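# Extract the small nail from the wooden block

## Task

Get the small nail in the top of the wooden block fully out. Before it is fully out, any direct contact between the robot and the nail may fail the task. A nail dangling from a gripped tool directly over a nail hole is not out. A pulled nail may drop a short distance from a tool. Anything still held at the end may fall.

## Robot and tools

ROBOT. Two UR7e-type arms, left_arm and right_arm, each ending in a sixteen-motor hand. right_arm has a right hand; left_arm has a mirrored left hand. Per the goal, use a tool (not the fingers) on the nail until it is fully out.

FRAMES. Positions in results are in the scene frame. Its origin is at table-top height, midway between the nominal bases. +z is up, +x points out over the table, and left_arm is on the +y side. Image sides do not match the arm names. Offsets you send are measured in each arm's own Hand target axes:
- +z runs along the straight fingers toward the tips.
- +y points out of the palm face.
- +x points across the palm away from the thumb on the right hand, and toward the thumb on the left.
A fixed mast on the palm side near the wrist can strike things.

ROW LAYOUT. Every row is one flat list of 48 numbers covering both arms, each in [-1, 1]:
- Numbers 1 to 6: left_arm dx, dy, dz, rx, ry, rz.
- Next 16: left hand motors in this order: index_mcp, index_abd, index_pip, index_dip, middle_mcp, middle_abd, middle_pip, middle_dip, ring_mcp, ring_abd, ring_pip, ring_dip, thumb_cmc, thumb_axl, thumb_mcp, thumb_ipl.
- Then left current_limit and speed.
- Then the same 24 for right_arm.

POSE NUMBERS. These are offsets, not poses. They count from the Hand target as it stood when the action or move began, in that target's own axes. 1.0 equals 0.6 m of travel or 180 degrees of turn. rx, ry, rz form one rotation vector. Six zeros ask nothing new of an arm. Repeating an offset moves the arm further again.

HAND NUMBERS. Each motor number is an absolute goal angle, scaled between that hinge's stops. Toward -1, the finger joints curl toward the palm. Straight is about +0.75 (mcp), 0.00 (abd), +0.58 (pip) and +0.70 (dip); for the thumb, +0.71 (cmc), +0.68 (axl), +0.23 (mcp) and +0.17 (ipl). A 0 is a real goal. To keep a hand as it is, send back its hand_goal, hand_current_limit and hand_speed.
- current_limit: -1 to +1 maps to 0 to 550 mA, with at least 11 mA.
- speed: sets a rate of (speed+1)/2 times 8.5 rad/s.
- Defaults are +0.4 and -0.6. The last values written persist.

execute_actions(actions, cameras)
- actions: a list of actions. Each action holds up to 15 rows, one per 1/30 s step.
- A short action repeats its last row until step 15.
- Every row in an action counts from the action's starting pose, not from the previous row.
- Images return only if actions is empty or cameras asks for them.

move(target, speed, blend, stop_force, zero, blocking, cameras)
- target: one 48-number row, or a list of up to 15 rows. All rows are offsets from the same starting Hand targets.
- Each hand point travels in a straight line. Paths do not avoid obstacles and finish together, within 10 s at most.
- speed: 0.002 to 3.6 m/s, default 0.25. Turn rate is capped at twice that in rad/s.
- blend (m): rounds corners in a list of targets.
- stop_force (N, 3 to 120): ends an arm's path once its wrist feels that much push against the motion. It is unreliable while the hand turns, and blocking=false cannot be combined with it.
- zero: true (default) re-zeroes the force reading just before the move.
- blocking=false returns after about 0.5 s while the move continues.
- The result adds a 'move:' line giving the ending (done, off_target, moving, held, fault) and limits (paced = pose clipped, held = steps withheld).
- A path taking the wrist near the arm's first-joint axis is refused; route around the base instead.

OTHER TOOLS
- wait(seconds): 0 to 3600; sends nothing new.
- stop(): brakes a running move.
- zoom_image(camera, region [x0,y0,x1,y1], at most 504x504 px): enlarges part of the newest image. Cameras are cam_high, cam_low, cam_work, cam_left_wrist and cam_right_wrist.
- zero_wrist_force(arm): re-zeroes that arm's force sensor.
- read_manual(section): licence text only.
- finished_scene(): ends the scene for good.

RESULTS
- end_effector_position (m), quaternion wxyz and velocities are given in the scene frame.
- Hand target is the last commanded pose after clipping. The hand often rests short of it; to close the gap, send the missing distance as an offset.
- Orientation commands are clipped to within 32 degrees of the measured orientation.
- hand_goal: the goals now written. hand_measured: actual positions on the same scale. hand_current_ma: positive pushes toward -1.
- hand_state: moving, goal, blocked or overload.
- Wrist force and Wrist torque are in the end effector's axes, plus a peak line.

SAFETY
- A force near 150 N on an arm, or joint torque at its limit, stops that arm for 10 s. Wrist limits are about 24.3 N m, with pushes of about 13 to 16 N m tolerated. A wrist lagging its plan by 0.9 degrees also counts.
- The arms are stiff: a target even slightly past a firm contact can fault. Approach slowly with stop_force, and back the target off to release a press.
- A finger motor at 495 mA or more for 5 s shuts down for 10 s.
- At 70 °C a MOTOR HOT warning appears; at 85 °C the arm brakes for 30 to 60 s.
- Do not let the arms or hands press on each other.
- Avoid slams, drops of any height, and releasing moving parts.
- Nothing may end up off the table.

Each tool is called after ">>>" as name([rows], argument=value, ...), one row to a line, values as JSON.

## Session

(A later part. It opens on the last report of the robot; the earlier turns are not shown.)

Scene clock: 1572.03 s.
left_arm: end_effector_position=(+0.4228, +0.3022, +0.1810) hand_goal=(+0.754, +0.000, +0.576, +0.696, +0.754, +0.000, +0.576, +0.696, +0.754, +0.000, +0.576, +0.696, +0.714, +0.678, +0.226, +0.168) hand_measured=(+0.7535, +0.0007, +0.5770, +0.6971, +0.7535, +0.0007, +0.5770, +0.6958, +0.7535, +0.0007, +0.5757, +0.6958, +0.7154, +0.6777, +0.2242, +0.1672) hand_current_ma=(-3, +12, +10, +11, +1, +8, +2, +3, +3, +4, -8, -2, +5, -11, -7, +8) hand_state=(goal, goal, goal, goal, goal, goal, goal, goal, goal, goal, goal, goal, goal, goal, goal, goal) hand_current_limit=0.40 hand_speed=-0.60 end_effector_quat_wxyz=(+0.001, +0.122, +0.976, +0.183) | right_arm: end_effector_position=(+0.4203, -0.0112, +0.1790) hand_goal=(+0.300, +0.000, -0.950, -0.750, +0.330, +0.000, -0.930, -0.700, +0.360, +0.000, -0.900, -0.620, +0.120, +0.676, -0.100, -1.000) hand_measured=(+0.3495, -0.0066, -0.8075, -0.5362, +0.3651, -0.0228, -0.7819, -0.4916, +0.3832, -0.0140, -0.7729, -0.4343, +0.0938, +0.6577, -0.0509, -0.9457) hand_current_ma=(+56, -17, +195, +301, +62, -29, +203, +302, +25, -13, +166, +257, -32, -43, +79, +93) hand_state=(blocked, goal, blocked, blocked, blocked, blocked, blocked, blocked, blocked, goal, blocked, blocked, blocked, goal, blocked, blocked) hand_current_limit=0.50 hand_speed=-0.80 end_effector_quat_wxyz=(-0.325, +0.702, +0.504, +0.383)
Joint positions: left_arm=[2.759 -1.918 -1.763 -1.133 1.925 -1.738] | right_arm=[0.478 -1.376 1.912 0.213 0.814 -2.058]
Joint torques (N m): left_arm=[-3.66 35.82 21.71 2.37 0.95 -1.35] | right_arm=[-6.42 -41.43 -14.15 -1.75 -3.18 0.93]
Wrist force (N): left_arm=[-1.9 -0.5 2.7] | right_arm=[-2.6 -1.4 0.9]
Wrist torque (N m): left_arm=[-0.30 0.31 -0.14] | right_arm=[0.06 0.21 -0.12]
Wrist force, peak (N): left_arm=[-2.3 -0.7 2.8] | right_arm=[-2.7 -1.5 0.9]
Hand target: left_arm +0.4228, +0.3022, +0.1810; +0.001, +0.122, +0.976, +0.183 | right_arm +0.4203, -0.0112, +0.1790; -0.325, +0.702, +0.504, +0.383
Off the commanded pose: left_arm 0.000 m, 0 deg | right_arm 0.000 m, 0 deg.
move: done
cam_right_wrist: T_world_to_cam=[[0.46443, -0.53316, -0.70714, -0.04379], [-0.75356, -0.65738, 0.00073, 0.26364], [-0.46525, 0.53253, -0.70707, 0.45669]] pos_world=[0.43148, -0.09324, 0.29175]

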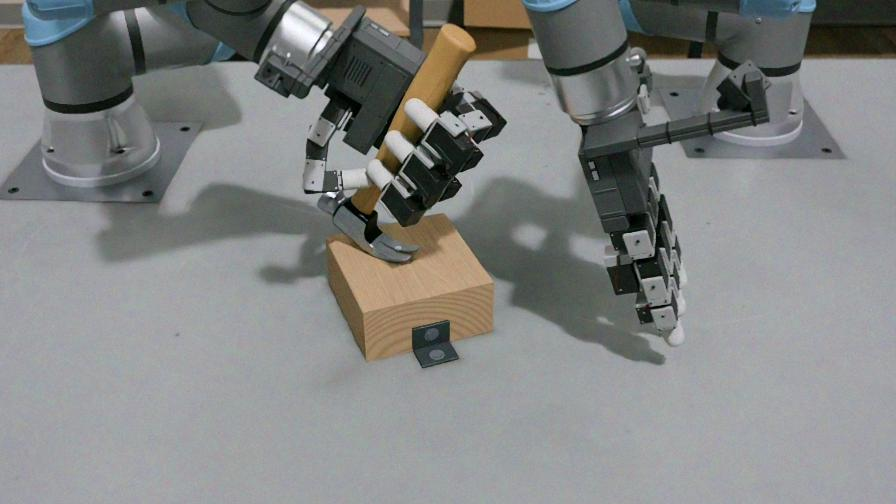

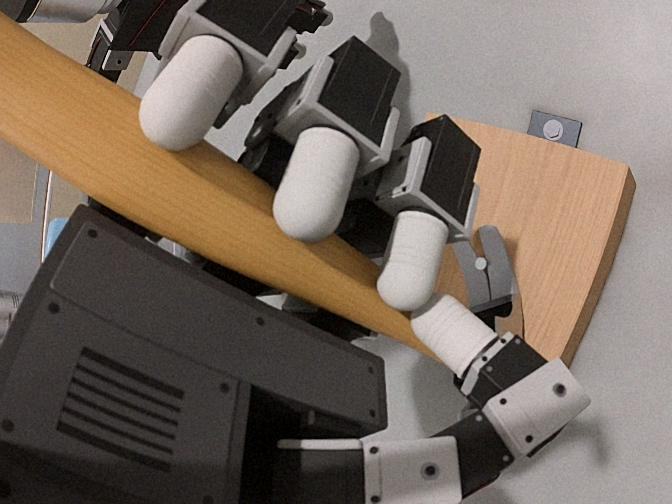

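>>> move(target=[0,0,0,0,0,0,0.754,0,0.576,0.696,0.754,0,0.576,0.696,0.754,0,0.576,0.696,0.714,0.678,0.226,0.168,0.4,-0.6,-0.0020,-0.0038,-0.0165,-0.0012,0.0271,-0.0061,0.25,0,-0.95,-0.75,0.27,0,-0.93,-0.7,0.3,0,-0.9,-0.62,0.12,0.6766,-0.1,-1,0.7,-0.8], speed=0.02, cameras=["cam_work","cam_right_wrist"])

>>> zoom_image(camera="cam_work", region=[350, 215, 420, 275])

>>> zoom_image(camera="cam_right_wrist", region=[400, 180, 580, 360])

Scene clock: 1592.63 s.
left_arm: end_effector_position=(+0.4228, +0.3022, +0.1810) hand_goal=(+0.754, +0.000, +0.576, +0.696, +0.754, +0.000, +0.576, +0.696, +0.754, +0.000, +0.576, +0.696, +0.714, +0.678, +0.226, +0.168) hand_measured=(+0.7535, +0.0007, +0.5770, +0.6958, +0.7535, +0.0007, +0.5770, +0.6958, +0.7535, -0.0008, +0.5770, +0.6958, +0.7142, +0.6777, +0.2242, +0.1681) hand_current_ma=(-3, +4, +10, +11, +2, +3, +4, -1, +7, +9, -9, +4, +2, -9, -5, -5) hand_state=(goal, goal, goal, goal, goal, goal, goal, goal, goal, goal, goal, goal, goal, goal, goal, goal) hand_current_limit=0.40 hand_speed=-0.60 end_effector_quat_wxyz=(+0.001, +0.122, +0.976, +0.183) | right_arm: end_effector_position=(+0.4158, -0.0194, +0.1830) hand_goal=(+0.250, +0.000, -0.950, -0.750, +0.270, +0.000, -0.930, -0.700, +0.300, +0.000, -0.900, -0.620, +0.120, +0.676, -0.100, -1.000) hand_measured=(+0.3471, -0.0081, -0.8075, -0.5362, +0.3579, -0.0242, -0.7793, -0.4942, +0.3748, -0.0140, -0.7703, -0.4356, +0.0951, +0.6577, -0.0509, -0.9447) hand_current_ma=(+133, -8, +196, +293, +140, -23, +198, +298, +109, -18, +160, +265, -38, -24, +94, +94) hand_state=(blocked, goal, blocked, blocked, blocked, blocked, blocked, blocked, blocked, goal, blocked, blocked, blocked, goal, blocked, blocked) hand_current_limit=0.70 hand_speed=-0.80 end_effector_quat_wxyz=(-0.342, +0.681, +0.496, +0.417)
Joint positions: left_arm=[2.759 -1.918 -1.763 -1.133 1.925 -1.738] | right_arm=[0.44 -1.424 1.997 0.092 0.749 -2.034]
Joint torques (N m): left_arm=[-2.84 35.95 22.1 2.34 1.12 -1.36] | right_arm=[-7.89 -41.49 -12.65 -2.57 -3.25 0.88]
Wrist force (N): left_arm=[-2.2 -0.6 2.6] | right_arm=[-3.9 -2.4 1.1]
Wrist torque (N m): left_arm=[-0.29 0.35 -0.17] | right_arm=[-0.05 0.22 -0.15]
Wrist force, peak (N): left_arm=[-2.1 -0.9 2.9] | right_arm=[-3.9 -2.6 1.5]
Hand target: left_arm +0.4228, +0.3022, +0.1810; +0.001, +0.122, +0.976, +0.183 | right_arm +0.4158, -0.0195, +0.1830; -0.342, +0.681, +0.496, +0.417
Off the commanded pose: left_arm 0.000 m, 0 deg | right_arm 0.000 m, 0 deg.
move: done
cam_right_wrist: T_world_to_cam=[[0.49446, -0.47795, -0.726, -0.05123], [-0.75174, -0.65444, -0.08115, 0.26905], [-0.43634, 0.58589, -0.68289, 0.4464]] pos_world=[0.42238, -0.10995, 0.28948]

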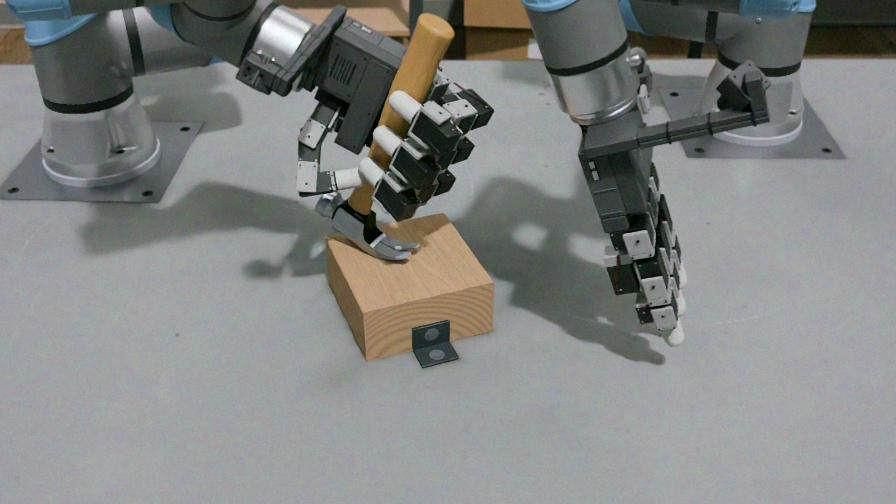

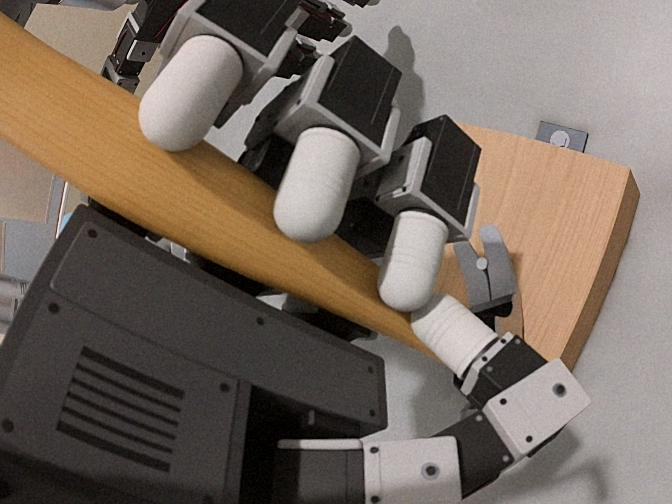

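Scaled by 7.200 from the camera's image (finer frame: 1280x720).

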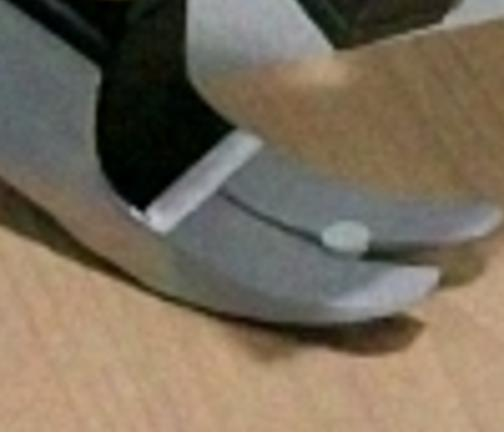

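Scaled by 2.800 from the camera's image (finer frame: 960x720).

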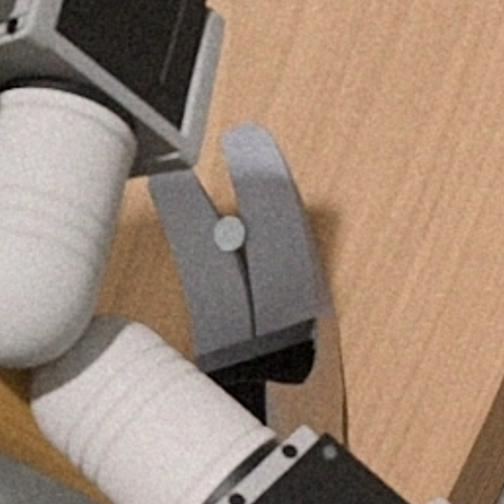

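>>> move(target=[0,0,0,0,0,0,0.754,0,0.576,0.696,0.754,0,0.576,0.696,0.754,0,0.576,0.696,0.714,0.678,0.226,0.168,0.4,-0.6,-0.0010,-0.0035,-0.0162,-0.0012,0.0271,-0.0061,0.2,0,-0.95,-0.75,0.2,0,-0.93,-0.7,0.2,0,-0.9,-0.62,0.12,0.6766,-0.1,-1,0.7,-0.8], speed=0.015, cameras=["cam_work","cam_right_wrist"])

>>> zoom_image(camera="cam_work", region=[340, 195, 430, 275])

>>> zoom_image(camera="cam_right_wrist", region=[400, 180, 580, 360])

Scene clock: 1606.90 s.
left_arm: end_effector_position=(+0.4228, +0.3022, +0.1810) hand_goal=(+0.754, +0.000, +0.576, +0.696, +0.754, +0.000, +0.576, +0.696, +0.754, +0.000, +0.576, +0.696, +0.714, +0.678, +0.226, +0.168) hand_measured=(+0.7535, +0.0021, +0.5770, +0.6958, +0.7535, +0.0007, +0.5770, +0.6958, +0.7535, +0.0007, +0.5770, +0.6945, +0.7142, +0.6767, +0.2242, +0.1672) hand_current_ma=(+0, +6, +14, +10, +5, +5, +4, +1, +4, +9, -8, +0, -1, -14, -8, -2) hand_state=(goal, goal, goal, goal, goal, goal, goal, goal, goal, goal, goal, goal, goal, goal, goal, goal) hand_current_limit=0.40 hand_speed=-0.60 end_effector_quat_wxyz=(+0.001, +0.122, +0.976, +0.183) | right_arm: end_effector_position=(+0.4115, -0.0276, +0.1867) hand_goal=(+0.200, +0.000, -0.950, -0.750, +0.200, +0.000, -0.930, -0.700, +0.200, +0.000, -0.900, -0.620, +0.120, +0.676, -0.100, -1.000) hand_measured=(+0.3302, -0.0242, -0.7793, -0.5566, +0.3229, -0.0272, -0.7421, -0.5133, +0.3169, -0.0110, -0.7305, -0.4471, +0.1089, +0.6546, -0.0420, -0.9562) hand_current_ma=(+172, -21, +238, +262, +183, -21, +255, +266, +168, -17, +239, +250, -14, -11, +103, +75) hand_state=(blocked, blocked, blocked, blocked, blocked, blocked, blocked, blocked, blocked, goal, blocked, blocked, goal, blocked, blocked, blocked) hand_current_limit=0.70 hand_speed=-0.80 end_effector_quat_wxyz=(-0.357, +0.659, +0.487, +0.449)
Joint positions: left_arm=[2.759 -1.918 -1.763 -1.133 1.925 -1.738] | right_arm=[0.4 -1.469 2.079 -0.039 0.684 -1.998]
Joint torques (N m): left_arm=[-3.41 36.09 21.68 2.25 1 -1.38] | right_arm=[-10.86 -37.28 -8.37 -1.13 -2.19 1.32]
Wrist force (N): left_arm=[-2.0 -0.7 2.8] | right_arm=[3.1 -1.1 20.5]
Wrist torque (N m): left_arm=[-0.32 0.33 -0.15] | right_arm=[-1.14 -0.63 0.18]
Wrist force, peak (N): left_arm=[-2.2 -0.6 2.9] | right_arm=[3.4 0.2 20.7]
Hand target: left_arm +0.4228, +0.3022, +0.1810; +0.001, +0.122, +0.976, +0.183 | right_arm +0.4115, -0.0276, +0.1867; -0.357, +0.659, +0.487, +0.449
Off the commanded pose: left_arm 0.000 m, 0 deg | right_arm 0.000 m, 0 deg.
move: done
cam_right_wrist: T_world_to_cam=[[0.52507, -0.4216, -0.73929, -0.05887], [-0.74654, -0.64525, -0.16225, 0.274], [-0.40863, 0.6371, -0.65355, 0.43638]] pos_world=[0.41378, -0.12604, 0.28612]

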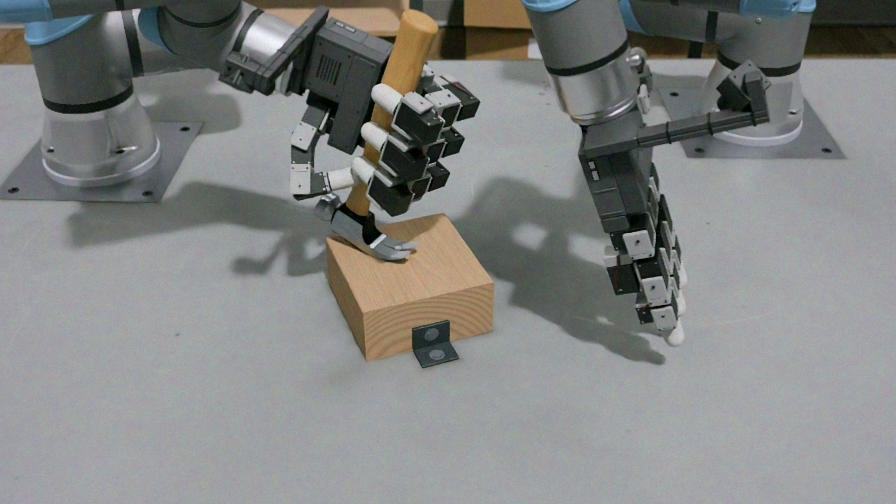

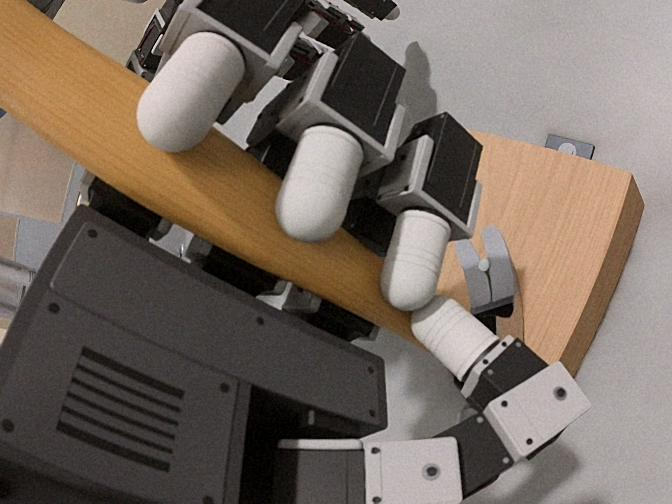

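Scaled by 5.600 from the camera's image (finer frame: 1280x720).

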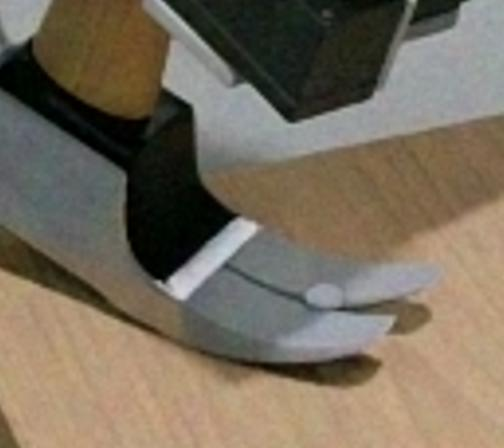

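Scaled by 2.800 from the camera's image (finer frame: 960x720).

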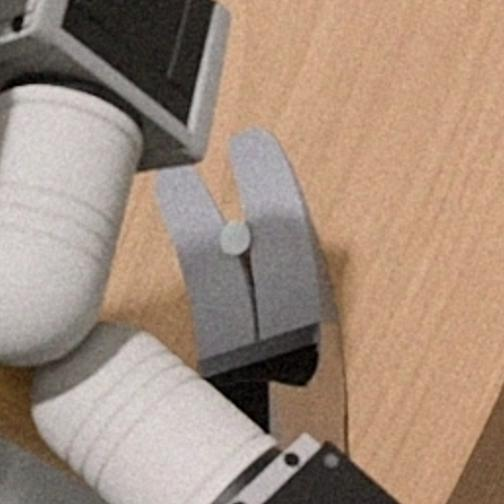

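>>> move(target=[0,0,0,0,0,0,0.754,0,0.576,0.696,0.754,0,0.576,0.696,0.754,0,0.576,0.696,0.714,0.678,0.226,0.168,0.4,-0.6,-0.0010,-0.0035,-0.0162,-0.0012,0.0271,-0.0061,0.05,0,-0.98,-0.8,0.05,0,-0.98,-0.75,0.05,0,-0.98,-0.7,0.12,0.6766,-0.1,-1,0.7,-0.8], speed=0.015, cameras=["cam_work","cam_right_wrist"])

>>> zoom_image(camera="cam_work", region=[340, 195, 430, 275])

>>> zoom_image(camera="cam_right_wrist", region=[400, 180, 580, 360])

Scene clock: 1629.10 s.
left_arm: end_effector_position=(+0.4228, +0.3022, +0.1810) hand_goal=(+0.754, +0.000, +0.576, +0.696, +0.754, +0.000, +0.576, +0.696, +0.754, +0.000, +0.576, +0.696, +0.714, +0.678, +0.226, +0.168) hand_measured=(+0.7523, -0.0008, +0.5782, +0.6958, +0.7535, +0.0007, +0.5770, +0.6958, +0.7535, -0.0008, +0.5770, +0.6958, +0.7142, +0.6767, +0.2242, +0.1681) hand_current_ma=(+0, +3, +13, +11, +2, +4, +6, +1, +5, +8, -8, +5, +5, -14, -12, +4) hand_state=(goal, goal, goal, goal, goal, goal, goal, goal, goal, goal, goal, goal, goal, goal, goal, goal) hand_current_limit=0.40 hand_speed=-0.60 end_effector_quat_wxyz=(+0.001, +0.122, +0.976, +0.183) | right_arm: end_effector_position=(+0.4070, -0.0361, +0.1895) hand_goal=(+0.050, +0.000, -0.980, -0.800, +0.050, +0.000, -0.980, -0.750, +0.050, +0.000, -0.980, -0.700, +0.120, +0.676, -0.100, -1.000) hand_measured=(+0.3410, +0.0080, -0.7729, -0.5592, +0.3507, +0.0036, -0.7318, -0.5146, +0.3760, -0.0008, -0.6767, -0.4471, +0.1189, +0.6598, -0.0648, -0.9828) hand_current_ma=(+442, -13, +280, +344, +467, -8, +334, +327, +487, +8, +427, +371, -9, -16, +51, +25) hand_state=(blocked, goal, blocked, blocked, blocked, goal, blocked, blocked, blocked, goal, blocked, blocked, goal, goal, blocked, goal) hand_current_limit=0.70 hand_speed=-0.80 end_effector_quat_wxyz=(-0.372, +0.635, +0.476, +0.481)
Joint positions: left_arm=[2.759 -1.918 -1.763 -1.133 1.925 -1.738] | right_arm=[0.36 -1.511 2.162 -0.186 0.619 -1.945]
Joint torques (N m): left_arm=[-3.65 35.22 21.69 2.41 1.18 -1.27] | right_arm=[-24.01 -38.83 -8.83 -1.94 2.03 0.76]
Wrist force (N): left_arm=[-2.0 -0.7 2.6] | right_arm=[6.6 -22.5 53.3]
Wrist torque (N m): left_arm=[-0.31 0.33 -0.15] | right_arm=[-3.72 -1.60 0.40]
Wrist force, peak (N): left_arm=[-2.3 -0.5 2.9] | right_arm=[6.4 -22.8 54.1]
Hand target: left_arm +0.4228, +0.3022, +0.1810; +0.001, +0.122, +0.976, +0.183 | right_arm +0.4070, -0.0361, +0.1895; -0.372, +0.635, +0.476, +0.481
Off the commanded pose: left_arm 0.000 m, 0 deg | right_arm 0.000 m, 0 deg.
move: done
cam_right_wrist: T_world_to_cam=[[0.55624, -0.36441, -0.74686, -0.06726], [-0.73796, -0.62985, -0.24229, 0.27795], [-0.38212, 0.68593, -0.61927, 0.42623]] pos_world=[0.4054, -0.1418, 0.28107]

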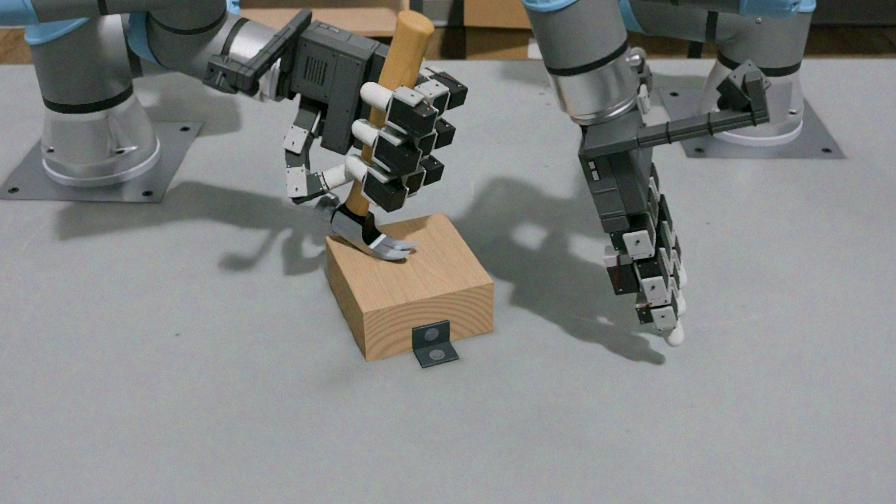

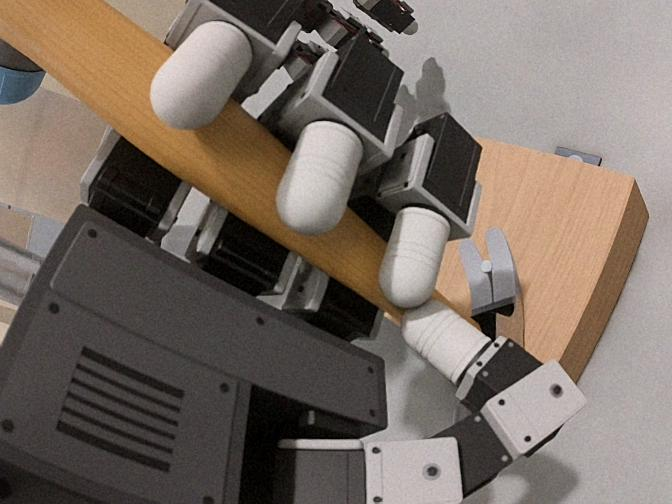

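Scaled by 5.600 from the camera's image (finer frame: 1280x720).

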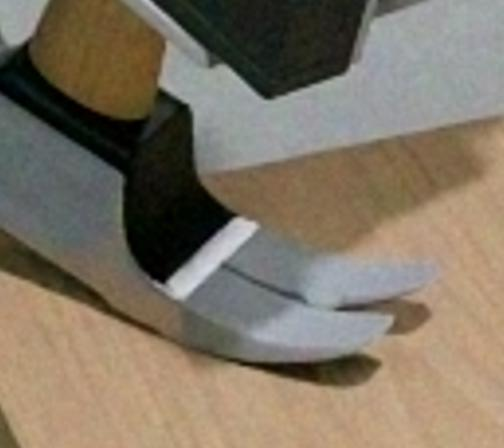

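Scaled by 2.800 from the camera's image (finer frame: 960x720).

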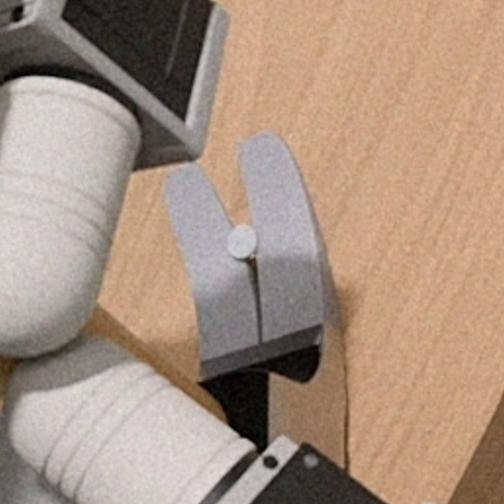

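>>> move(target=[0,0,0,0,0,0,0.754,0,0.576,0.696,0.754,0,0.576,0.696,0.754,0,0.576,0.696,0.714,0.678,0.226,0.168,0.4,-0.6,-0.0003,0.0017,0.0167,0.0012,-0.0271,0.0061,0.15,0,-0.98,-0.8,0.15,0,-0.98,-0.75,0.15,0,-0.98,-0.7,0.12,0.6766,-0.1,-1,0.6,-0.8], speed=0.015, cameras=["cam_work","cam_right_wrist","cam_high","cam_low","cam_left_wrist"])

>>> zoom_image(camera="cam_work", region=[340, 195, 430, 275])

>>> zoom_image(camera="cam_work", region=[250, 0, 520, 280])

Scene clock: 1700.83 s.
left_arm: end_effector_position=(+0.4228, +0.3022, +0.1810) hand_goal=(+0.754, +0.000, +0.576, +0.696, +0.754, +0.000, +0.576, +0.696, +0.754, +0.000, +0.576, +0.696, +0.714, +0.678, +0.226, +0.168) hand_measured=(+0.7535, +0.0007, +0.5770, +0.6971, +0.7535, +0.0007, +0.5770, +0.6958, +0.7535, +0.0007, +0.5770, +0.6971, +0.7129, +0.6777, +0.2242, +0.1681) hand_current_ma=(-2, +7, +15, +7, +2, +6, +2, +1, +3, +1, -10, +4, +5, -9, -11, +0) hand_state=(goal, goal, goal, goal, goal, goal, goal, goal, goal, goal, goal, goal, goal, goal, goal, goal) hand_current_limit=0.40 hand_speed=-0.60 end_effector_quat_wxyz=(+0.001, +0.122, +0.976, +0.183) | right_arm: end_effector_position=(+0.4105, -0.0271, +0.1867) hand_goal=(+0.150, +0.000, -0.980, -0.800, +0.150, +0.000, -0.980, -0.750, +0.150, +0.000, -0.980, -0.700, +0.120, +0.676, -0.100, -1.000) hand_measured=(+0.3073, +0.0036, -0.7716, -0.5566, +0.2868, -0.0023, -0.7293, -0.5120, +0.2964, +0.0109, -0.6779, -0.4471, +0.1202, +0.6693, -0.0588, -1.0000) hand_current_ma=(+215, -10, +289, +335, +206, -7, +366, +332, +217, -1, +428, +372, -7, -18, +78, +8) hand_state=(blocked, goal, blocked, blocked, blocked, goal, blocked, blocked, blocked, goal, blocked, blocked, goal, goal, blocked, goal) hand_current_limit=0.60 hand_speed=-0.80 end_effector_quat_wxyz=(-0.357, +0.659, +0.487, +0.449)
Joint positions: left_arm=[2.759 -1.918 -1.763 -1.133 1.925 -1.738] | right_arm=[0.403 -1.471 2.081 -0.041 0.686 -1.995]
Joint torques (N m): left_arm=[-3.15 35.66 21.76 2.34 1.14 -1.45] | right_arm=[5.16 -17.32 -28.51 1.12 2.09 -2.19]
Wrist force (N): left_arm=[-2.1 -0.8 2.7] | right_arm=[-2.3 -5.4 -1.1]
Wrist torque (N m): left_arm=[-0.34 0.34 -0.15] | right_arm=[0.44 0.00 0.56]
Wrist force, peak (N): left_arm=[-2.2 -0.8 2.9] | right_arm=[6.5 -22.5 52.9]
Hand target: left_arm +0.4228, +0.3022, +0.1810; +0.001, +0.122, +0.976, +0.183 | right_arm +0.4106, -0.0271, +0.1867; -0.357, +0.659, +0.487, +0.449
Off the commanded pose: left_arm 0.000 m, 0 deg | right_arm 0.000 m, 0 deg.
move: done
cam_right_wrist: T_world_to_cam=[[0.52522, -0.42137, -0.73931, -0.05817], [-0.74655, -0.64513, -0.16267, 0.27372], [-0.40841, 0.63738, -0.65342, 0.43555]] pos_world=[0.41278, -0.12554, 0.28612]

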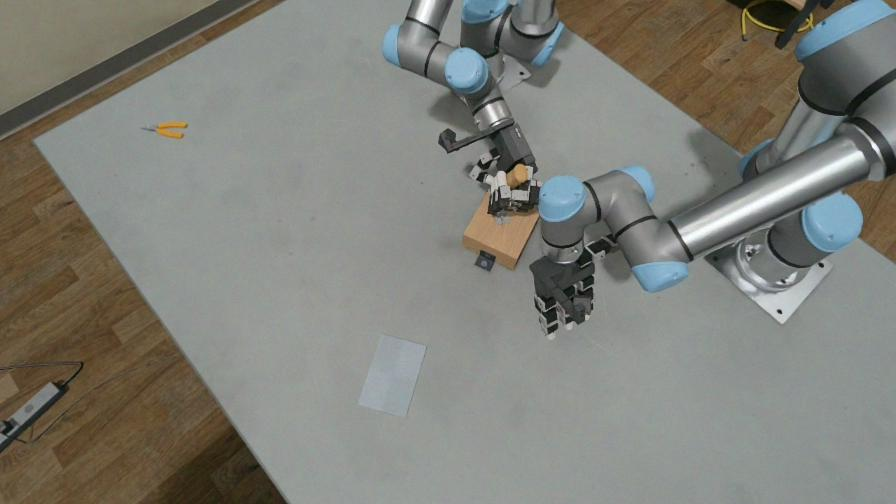

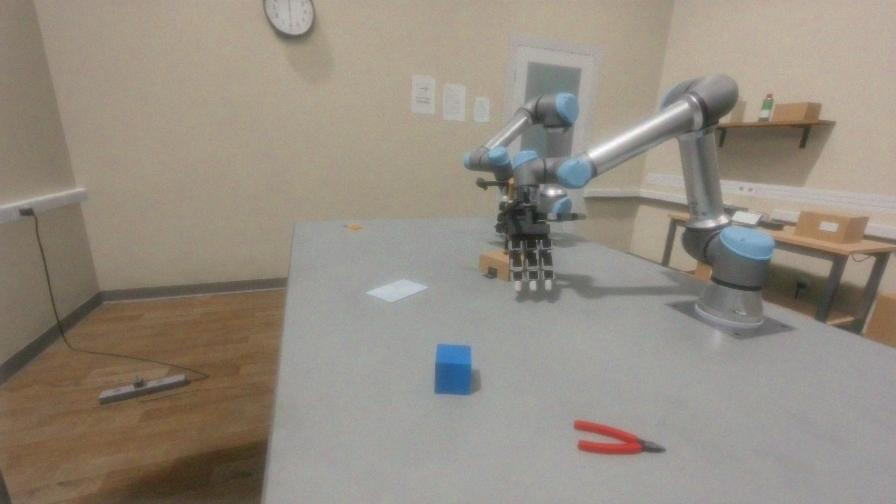

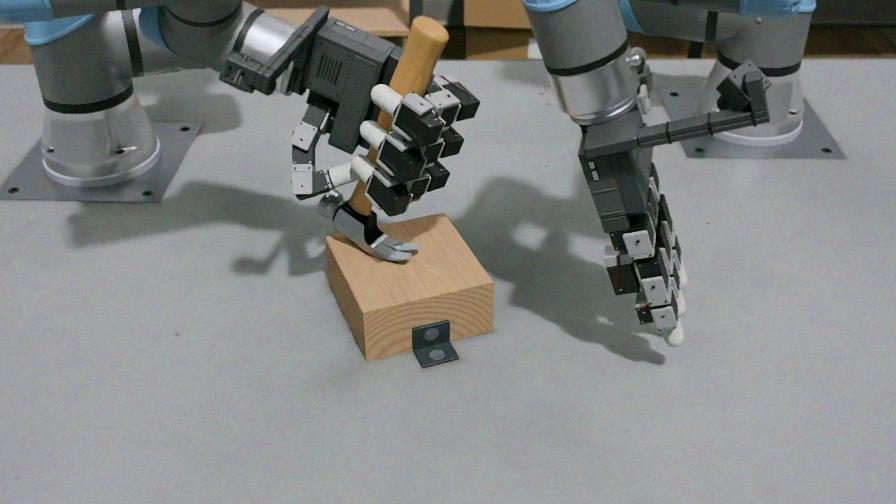

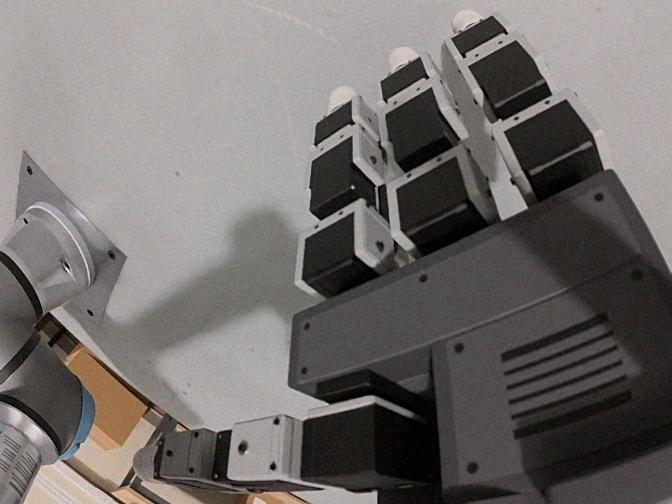

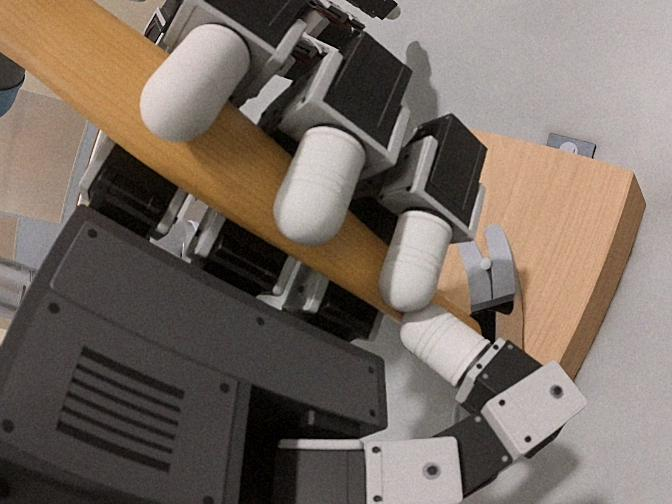

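Scaled by 5.600 from the camera's image (finer frame: 1280x720).

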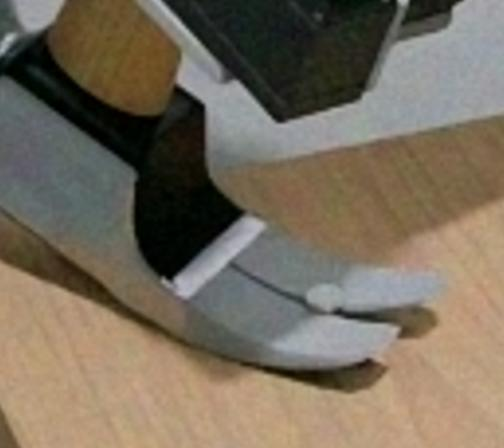

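Scaled by 1.800 from the camera's image (finer frame: 1280x720).

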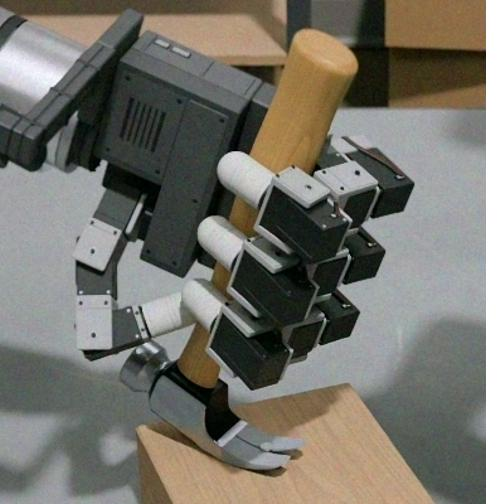

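>>> move(target=[0,0,0,0,0,0,0.754,0,0.576,0.696,0.754,0,0.576,0.696,0.754,0,0.576,0.696,0.714,0.678,0.226,0.168,0.4,-0.6,0,0,0,0,0,0,0.36,0,-0.75,-0.50,0.36,0,-0.71,-0.45,0.36,0,-0.66,-0.39,0.12,0.6766,0.0,-0.75,0.5,-0.9], speed=0.015, cameras=["cam_work","cam_right_wrist"])

>>> zoom_image(camera="cam_work", region=[250, 0, 520, 280])

Scene clock: 1718.97 s.
left_arm: end_effector_position=(+0.4228, +0.3022, +0.1810) hand_goal=(+0.754, +0.000, +0.576, +0.696, +0.754, +0.000, +0.576, +0.696, +0.754, +0.000, +0.576, +0.696, +0.714, +0.678, +0.226, +0.168) hand_measured=(+0.7535, -0.0008, +0.5757, +0.6958, +0.7535, -0.0008, +0.5770, +0.6958, +0.7535, -0.0008, +0.5770, +0.6958, +0.7142, +0.6777, +0.2232, +0.1681) hand_current_ma=(+0, +8, +8, +10, +8, +0, +5, +5, +3, +8, -9, +7, +4, -11, -5, +2) hand_state=(goal, goal, goal, goal, goal, goal, goal, goal, goal, goal, goal, goal, goal, goal, goal, goal) hand_current_limit=0.40 hand_speed=-0.60 end_effector_quat_wxyz=(+0.001, +0.122, +0.976, +0.183) | right_arm: end_effector_position=(+0.4106, -0.0271, +0.1867) hand_goal=(+0.360, +0.000, -0.750, -0.500, +0.360, +0.000, -0.710, -0.450, +0.360, +0.000, -0.660, -0.390, +0.120, +0.676, +0.000, -0.750) hand_measured=(+0.3591, +0.0080, -0.7536, -0.5082, +0.3579, +0.0007, -0.7151, -0.4585, +0.3579, +0.0183, -0.6651, -0.3986, +0.1240, +0.6746, -0.0034, -0.7523) hand_current_ma=(-9, -1, -7, -11, -1, -7, -8, +1, +19, +10, -20, +4, -9, -1, +9, +3) hand_state=(goal, goal, goal, goal, goal, goal, goal, goal, goal, goal, goal, goal, goal, goal, goal, goal) hand_current_limit=0.50 hand_speed=-0.90 end_effector_quat_wxyz=(-0.357, +0.659, +0.487, +0.449)
Joint positions: left_arm=[2.759 -1.918 -1.763 -1.133 1.925 -1.738] | right_arm=[0.403 -1.47 2.08 -0.041 0.686 -1.995]
Joint torques (N m): left_arm=[-3.7 35.53 21.86 2.36 1.09 -1.46] | right_arm=[5.78 -17.56 -19.16 1.38 -0.57 -0.45]
Wrist force (N): left_arm=[-2.1 -0.7 2.5] | right_arm=[2.7 0.2 -1.6]
Wrist torque (N m): left_arm=[-0.30 0.34 -0.16] | right_arm=[0.45 -0.26 0.35]
Wrist force, peak (N): left_arm=[-2.3 -0.9 2.9] | right_arm=[-2.3 -5.7 -1.4]
Hand target: left_arm +0.4228, +0.3022, +0.1810; +0.001, +0.122, +0.976, +0.183 | right_arm +0.4106, -0.0271, +0.1867; -0.357, +0.659, +0.487, +0.449
Off the commanded pose: left_arm 0.000 m, 0 deg | right_arm 0.000 m, 0 deg.
move: done
cam_right_wrist: T_world_to_cam=[[0.52521, -0.4215, -0.73925, -0.05825], [-0.74656, -0.64515, -0.16256, 0.27376], [-0.40841, 0.63727, -0.65352, 0.43561]] pos_world=[0.41288, -0.12554, 0.28612]

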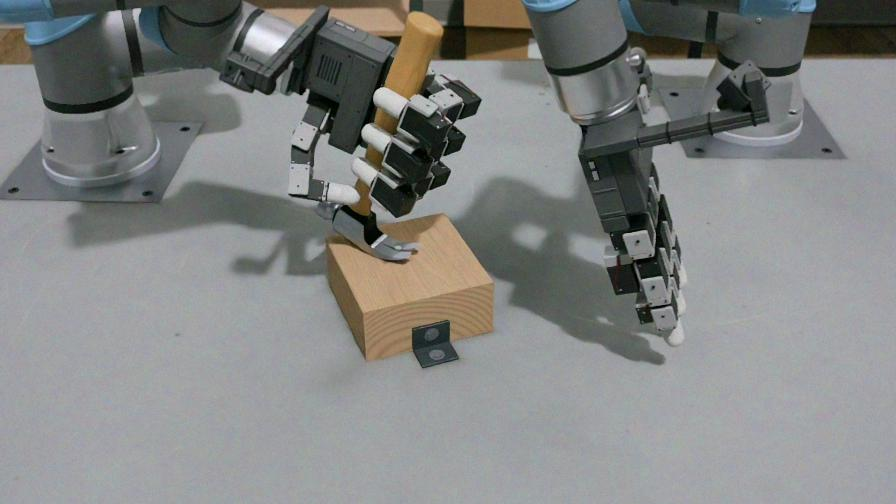

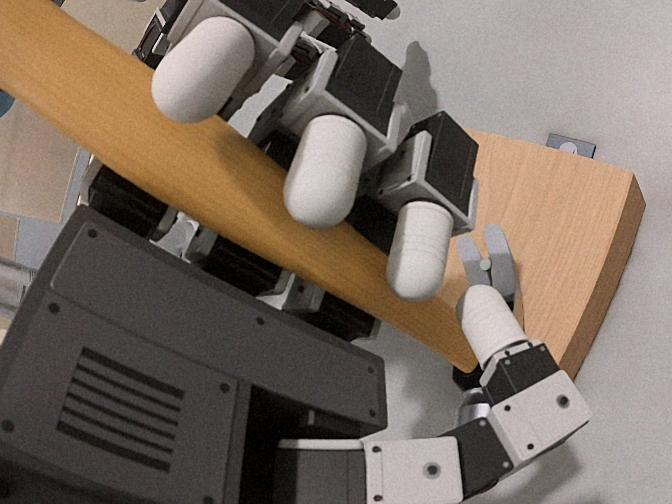

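Scaled by 1.800 from the camera's image (finer frame: 1280x720).

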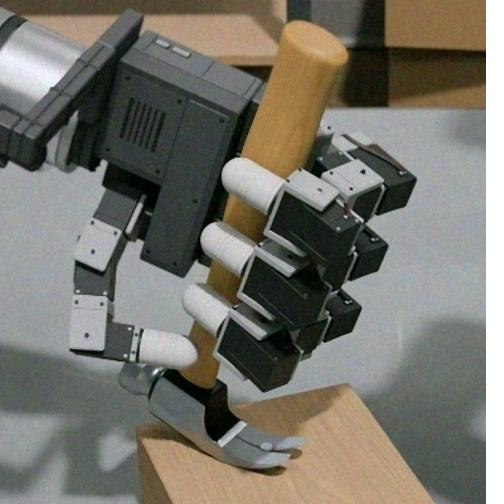

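>>> move([
  [0,0,0,0,0,0,0.754,0,0.576,0.696,0.754,0,0.576,0.696,0.754,0,0.576,0.696,0.714,0.678,0.226,0.168,0.4,-0.6,0,0,0,0,0,0,0.43,0,-0.70,-0.40,0.43,0,-0.67,-0.38,0.43,0,-0.64,-0.36,0.12,0.6766,0.0,-0.7,0.5,-0.9],
  [0,0,0,0,0,0,0.754,0,0.576,0.696,0.754,0,0.576,0.696,0.754,0,0.576,0.696,0.714,0.678,0.226,0.168,0.4,-0.6,0.0381,-0.0005,0.009,0.0008,-0.0176,0.004,0.43,0,-0.70,-0.40,0.43,0,-0.67,-0.38,0.43,0,-0.64,-0.36,0.12,0.6766,0.0,-0.7,0.5,-0.9],
], speed=0.02, cameras=["cam_work","cam_right_wrist"])

>>> zoom_image(camera="cam_work", region=[250, 0, 520, 280])

Scene clock: 1751.67 s.
left_arm: end_effector_position=(+0.4228, +0.3022, +0.1810) hand_goal=(+0.754, +0.000, +0.576, +0.696, +0.754, +0.000, +0.576, +0.696, +0.754, +0.000, +0.576, +0.696, +0.714, +0.678, +0.226, +0.168) hand_measured=(+0.7547, -0.0008, +0.5770, +0.6958, +0.7547, +0.0007, +0.5757, +0.6958, +0.7547, -0.0008, +0.5770, +0.6958, +0.7142, +0.6767, +0.2242, +0.1672) hand_current_ma=(+0, +9, +12, +12, +0, +1, +5, -1, +4, +5, -5, +5, +0, -10, -5, -2) hand_state=(goal, goal, goal, goal, goal, goal, goal, goal, goal, goal, goal, goal, goal, goal, goal, goal) hand_current_limit=0.40 hand_speed=-0.60 end_effector_quat_wxyz=(+0.001, +0.122, +0.976, +0.183) | right_arm: end_effector_position=(+0.4144, -0.0148, +0.2063) hand_goal=(+0.430, +0.000, -0.700, -0.400, +0.430, +0.000, -0.670, -0.380, +0.430, +0.000, -0.640, -0.360, +0.120, +0.676, +0.000, -0.700) hand_measured=(+0.4279, +0.0080, -0.7049, -0.4076, +0.4267, +0.0007, -0.6754, -0.3872, +0.4267, +0.0168, -0.6459, -0.3693, +0.1240, +0.6746, -0.0034, -0.7027) hand_current_ma=(-1, +8, -9, -8, +17, -14, -10, -10, +11, +15, -19, -10, +7, -7, +15, +7) hand_state=(goal, goal, goal, goal, goal, goal, goal, goal, goal, goal, goal, goal, goal, goal, goal, goal) hand_current_limit=0.50 hand_speed=-0.90 end_effector_quat_wxyz=(-0.347, +0.673, +0.493, +0.428)
Joint positions: left_arm=[2.759 -1.918 -1.763 -1.133 1.925 -1.738] | right_arm=[0.447 -1.461 1.982 0.098 0.743 -2.004]
Joint torques (N m): left_arm=[-3.99 35.25 21.88 2.5 1.16 -1.17] | right_arm=[7.64 -14.71 -26.53 2.51 1.2 -1.63]
Wrist force (N): left_arm=[-2.2 -0.8 2.6] | right_arm=[2.5 -0.1 -1.4]
Wrist torque (N m): left_arm=[-0.32 0.35 -0.16] | right_arm=[0.36 -0.25 0.35]
Wrist force, peak (N): left_arm=[-2.3 -0.8 3.0] | right_arm=[2.9 -0.2 -2.0]
Hand target: left_arm +0.4228, +0.3022, +0.1810; +0.001, +0.122, +0.976, +0.183 | right_arm +0.4144, -0.0148, +0.2064; -0.347, +0.673, +0.493, +0.428
Off the commanded pose: left_arm 0.000 m, 0 deg | right_arm 0.000 m, 0 deg.
move: done
cam_right_wrist: T_world_to_cam=[[0.50516, -0.45805, -0.73144, -0.03436], [-0.7503, -0.65189, -0.10995, 0.27829], [-0.42646, 0.60434, -0.67298, 0.45309]] pos_world=[0.41938, -0.10815, 0.31039]

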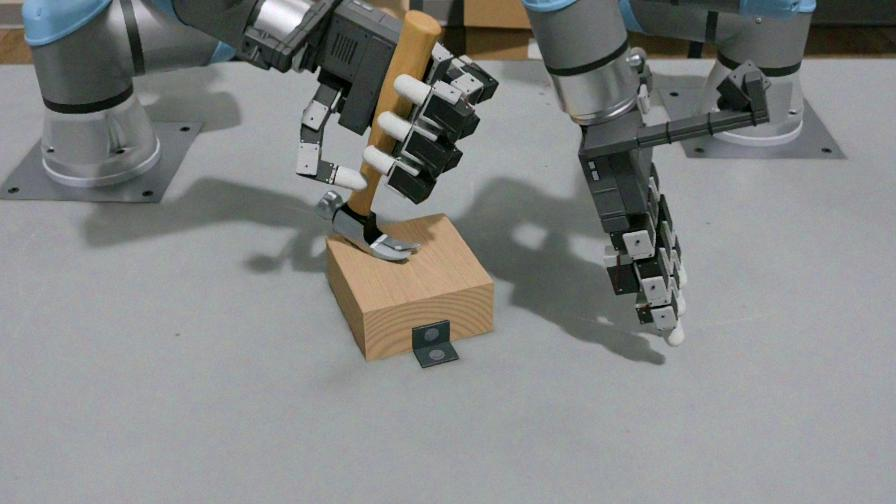

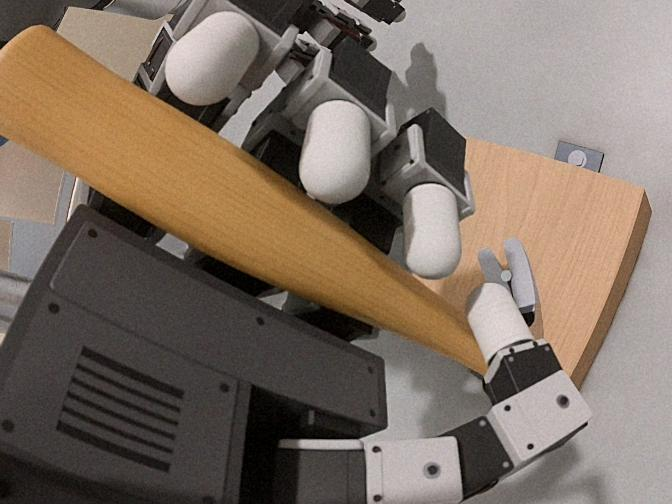

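Scaled by 1.800 from the camera's image (finer frame: 1280x720).

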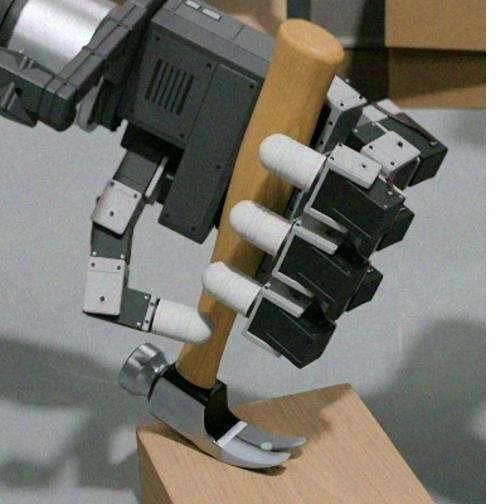

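>>> move(target=[0,0,0,0,0,0,0.754,0,0.576,0.696,0.754,0,0.576,0.696,0.754,0,0.576,0.696,0.714,0.678,0.226,0.168,0.4,-0.6,0.0381,-0.0005,0.009,0.0008,-0.0176,0.004,0.43,0,-0.68,-0.38,0.43,0,-0.65,-0.36,0.43,0,-0.62,-0.34,0.12,0.6766,0.0,-0.7,0.5,-0.9], speed=0.02, cameras=["cam_work","cam_right_wrist"])

>>> zoom_image(camera="cam_work", region=[250, 0, 520, 280])

Scene clock: 1769.20 s.
left_arm: end_effector_position=(+0.4228, +0.3022, +0.1810) hand_goal=(+0.754, +0.000, +0.576, +0.696, +0.754, +0.000, +0.576, +0.696, +0.754, +0.000, +0.576, +0.696, +0.714, +0.678, +0.226, +0.168) hand_measured=(+0.7535, +0.0007, +0.5770, +0.6958, +0.7535, +0.0007, +0.5770, +0.6958, +0.7547, +0.0007, +0.5770, +0.6958, +0.7142, +0.6777, +0.2242, +0.1681) hand_current_ma=(+1, +1, +14, +10, +2, +7, +2, +0, +5, +7, -8, +4, -2, -10, -4, +3) hand_state=(goal, goal, goal, goal, goal, goal, goal, goal, goal, goal, goal, goal, goal, goal, goal, goal) hand_current_limit=0.40 hand_speed=-0.60 end_effector_quat_wxyz=(+0.001, +0.122, +0.976, +0.183) | right_arm: end_effector_position=(+0.4187, -0.0016, +0.2252) hand_goal=(+0.430, +0.000, -0.680, -0.380, +0.430, +0.000, -0.650, -0.360, +0.430, +0.000, -0.620, -0.340, +0.120, +0.676, +0.000, -0.700) hand_measured=(+0.4279, +0.0080, -0.6844, -0.3884, +0.4267, +0.0021, -0.6548, -0.3693, +0.4267, +0.0168, -0.6253, -0.3490, +0.1240, +0.6735, -0.0034, -0.7027) hand_current_ma=(-6, +0, -10, -20, +2, -9, -2, -14, +4, +15, -10, -15, -6, +15, +8, -7) hand_state=(goal, goal, goal, goal, goal, goal, goal, goal, goal, goal, goal, goal, goal, goal, goal, goal) hand_current_limit=0.50 hand_speed=-0.90 end_effector_quat_wxyz=(-0.337, +0.688, +0.498, +0.407)
Joint positions: left_arm=[2.759 -1.918 -1.763 -1.133 1.925 -1.738] | right_arm=[0.491 -1.44 1.877 0.228 0.799 -2.007]
Joint torques (N m): left_arm=[-3.49 35.48 21.99 2.43 1.23 -1.29] | right_arm=[7.43 -17.82 -26.06 2.68 1.24 -1.47]
Wrist force (N): left_arm=[-2.1 -0.7 2.9] | right_arm=[2.8 0.3 -1.9]
Wrist torque (N m): left_arm=[-0.34 0.35 -0.15] | right_arm=[0.50 -0.27 0.37]
Wrist force, peak (N): left_arm=[-2.3 -0.8 3.1] | right_arm=[3.1 0.2 -2.1]
Hand target: left_arm +0.4228, +0.3022, +0.1810; +0.001, +0.122, +0.976, +0.183 | right_arm +0.4187, -0.0015, +0.2253; -0.337, +0.688, +0.498, +0.407
Off the commanded pose: left_arm 0.000 m, 0 deg | right_arm 0.000 m, 0 deg.
move: done
cam_right_wrist: T_world_to_cam=[[0.48536, -0.49429, -0.72118, -0.01085], [-0.75263, -0.65598, -0.05693, 0.28131], [-0.44494, 0.57041, -0.69041, 0.47127]] pos_world=[0.42668, -0.08965, 0.33356]

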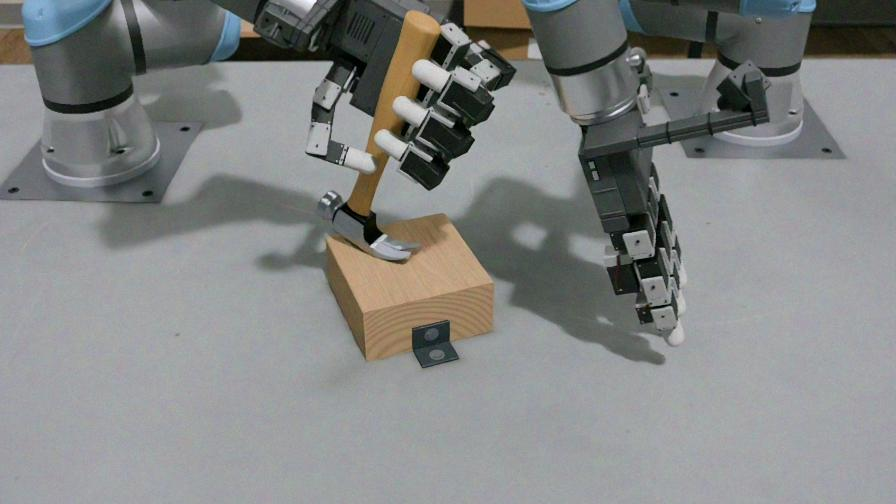

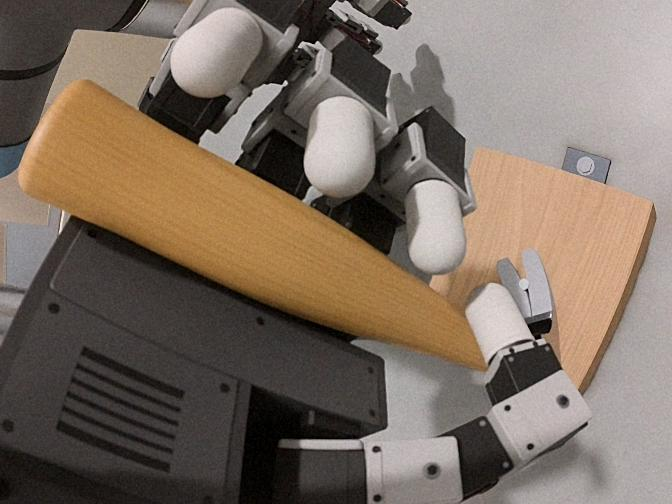

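Scaled by 1.800 from the camera's image (finer frame: 1280x720).

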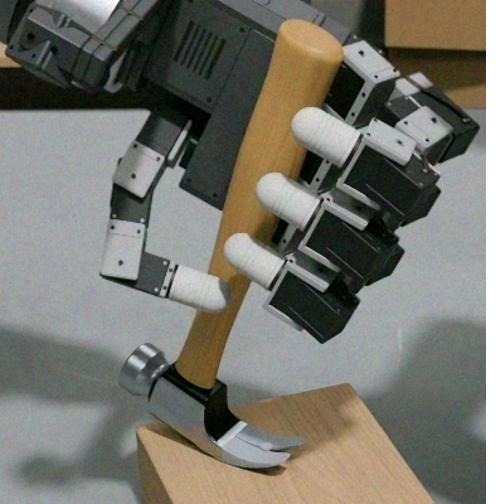

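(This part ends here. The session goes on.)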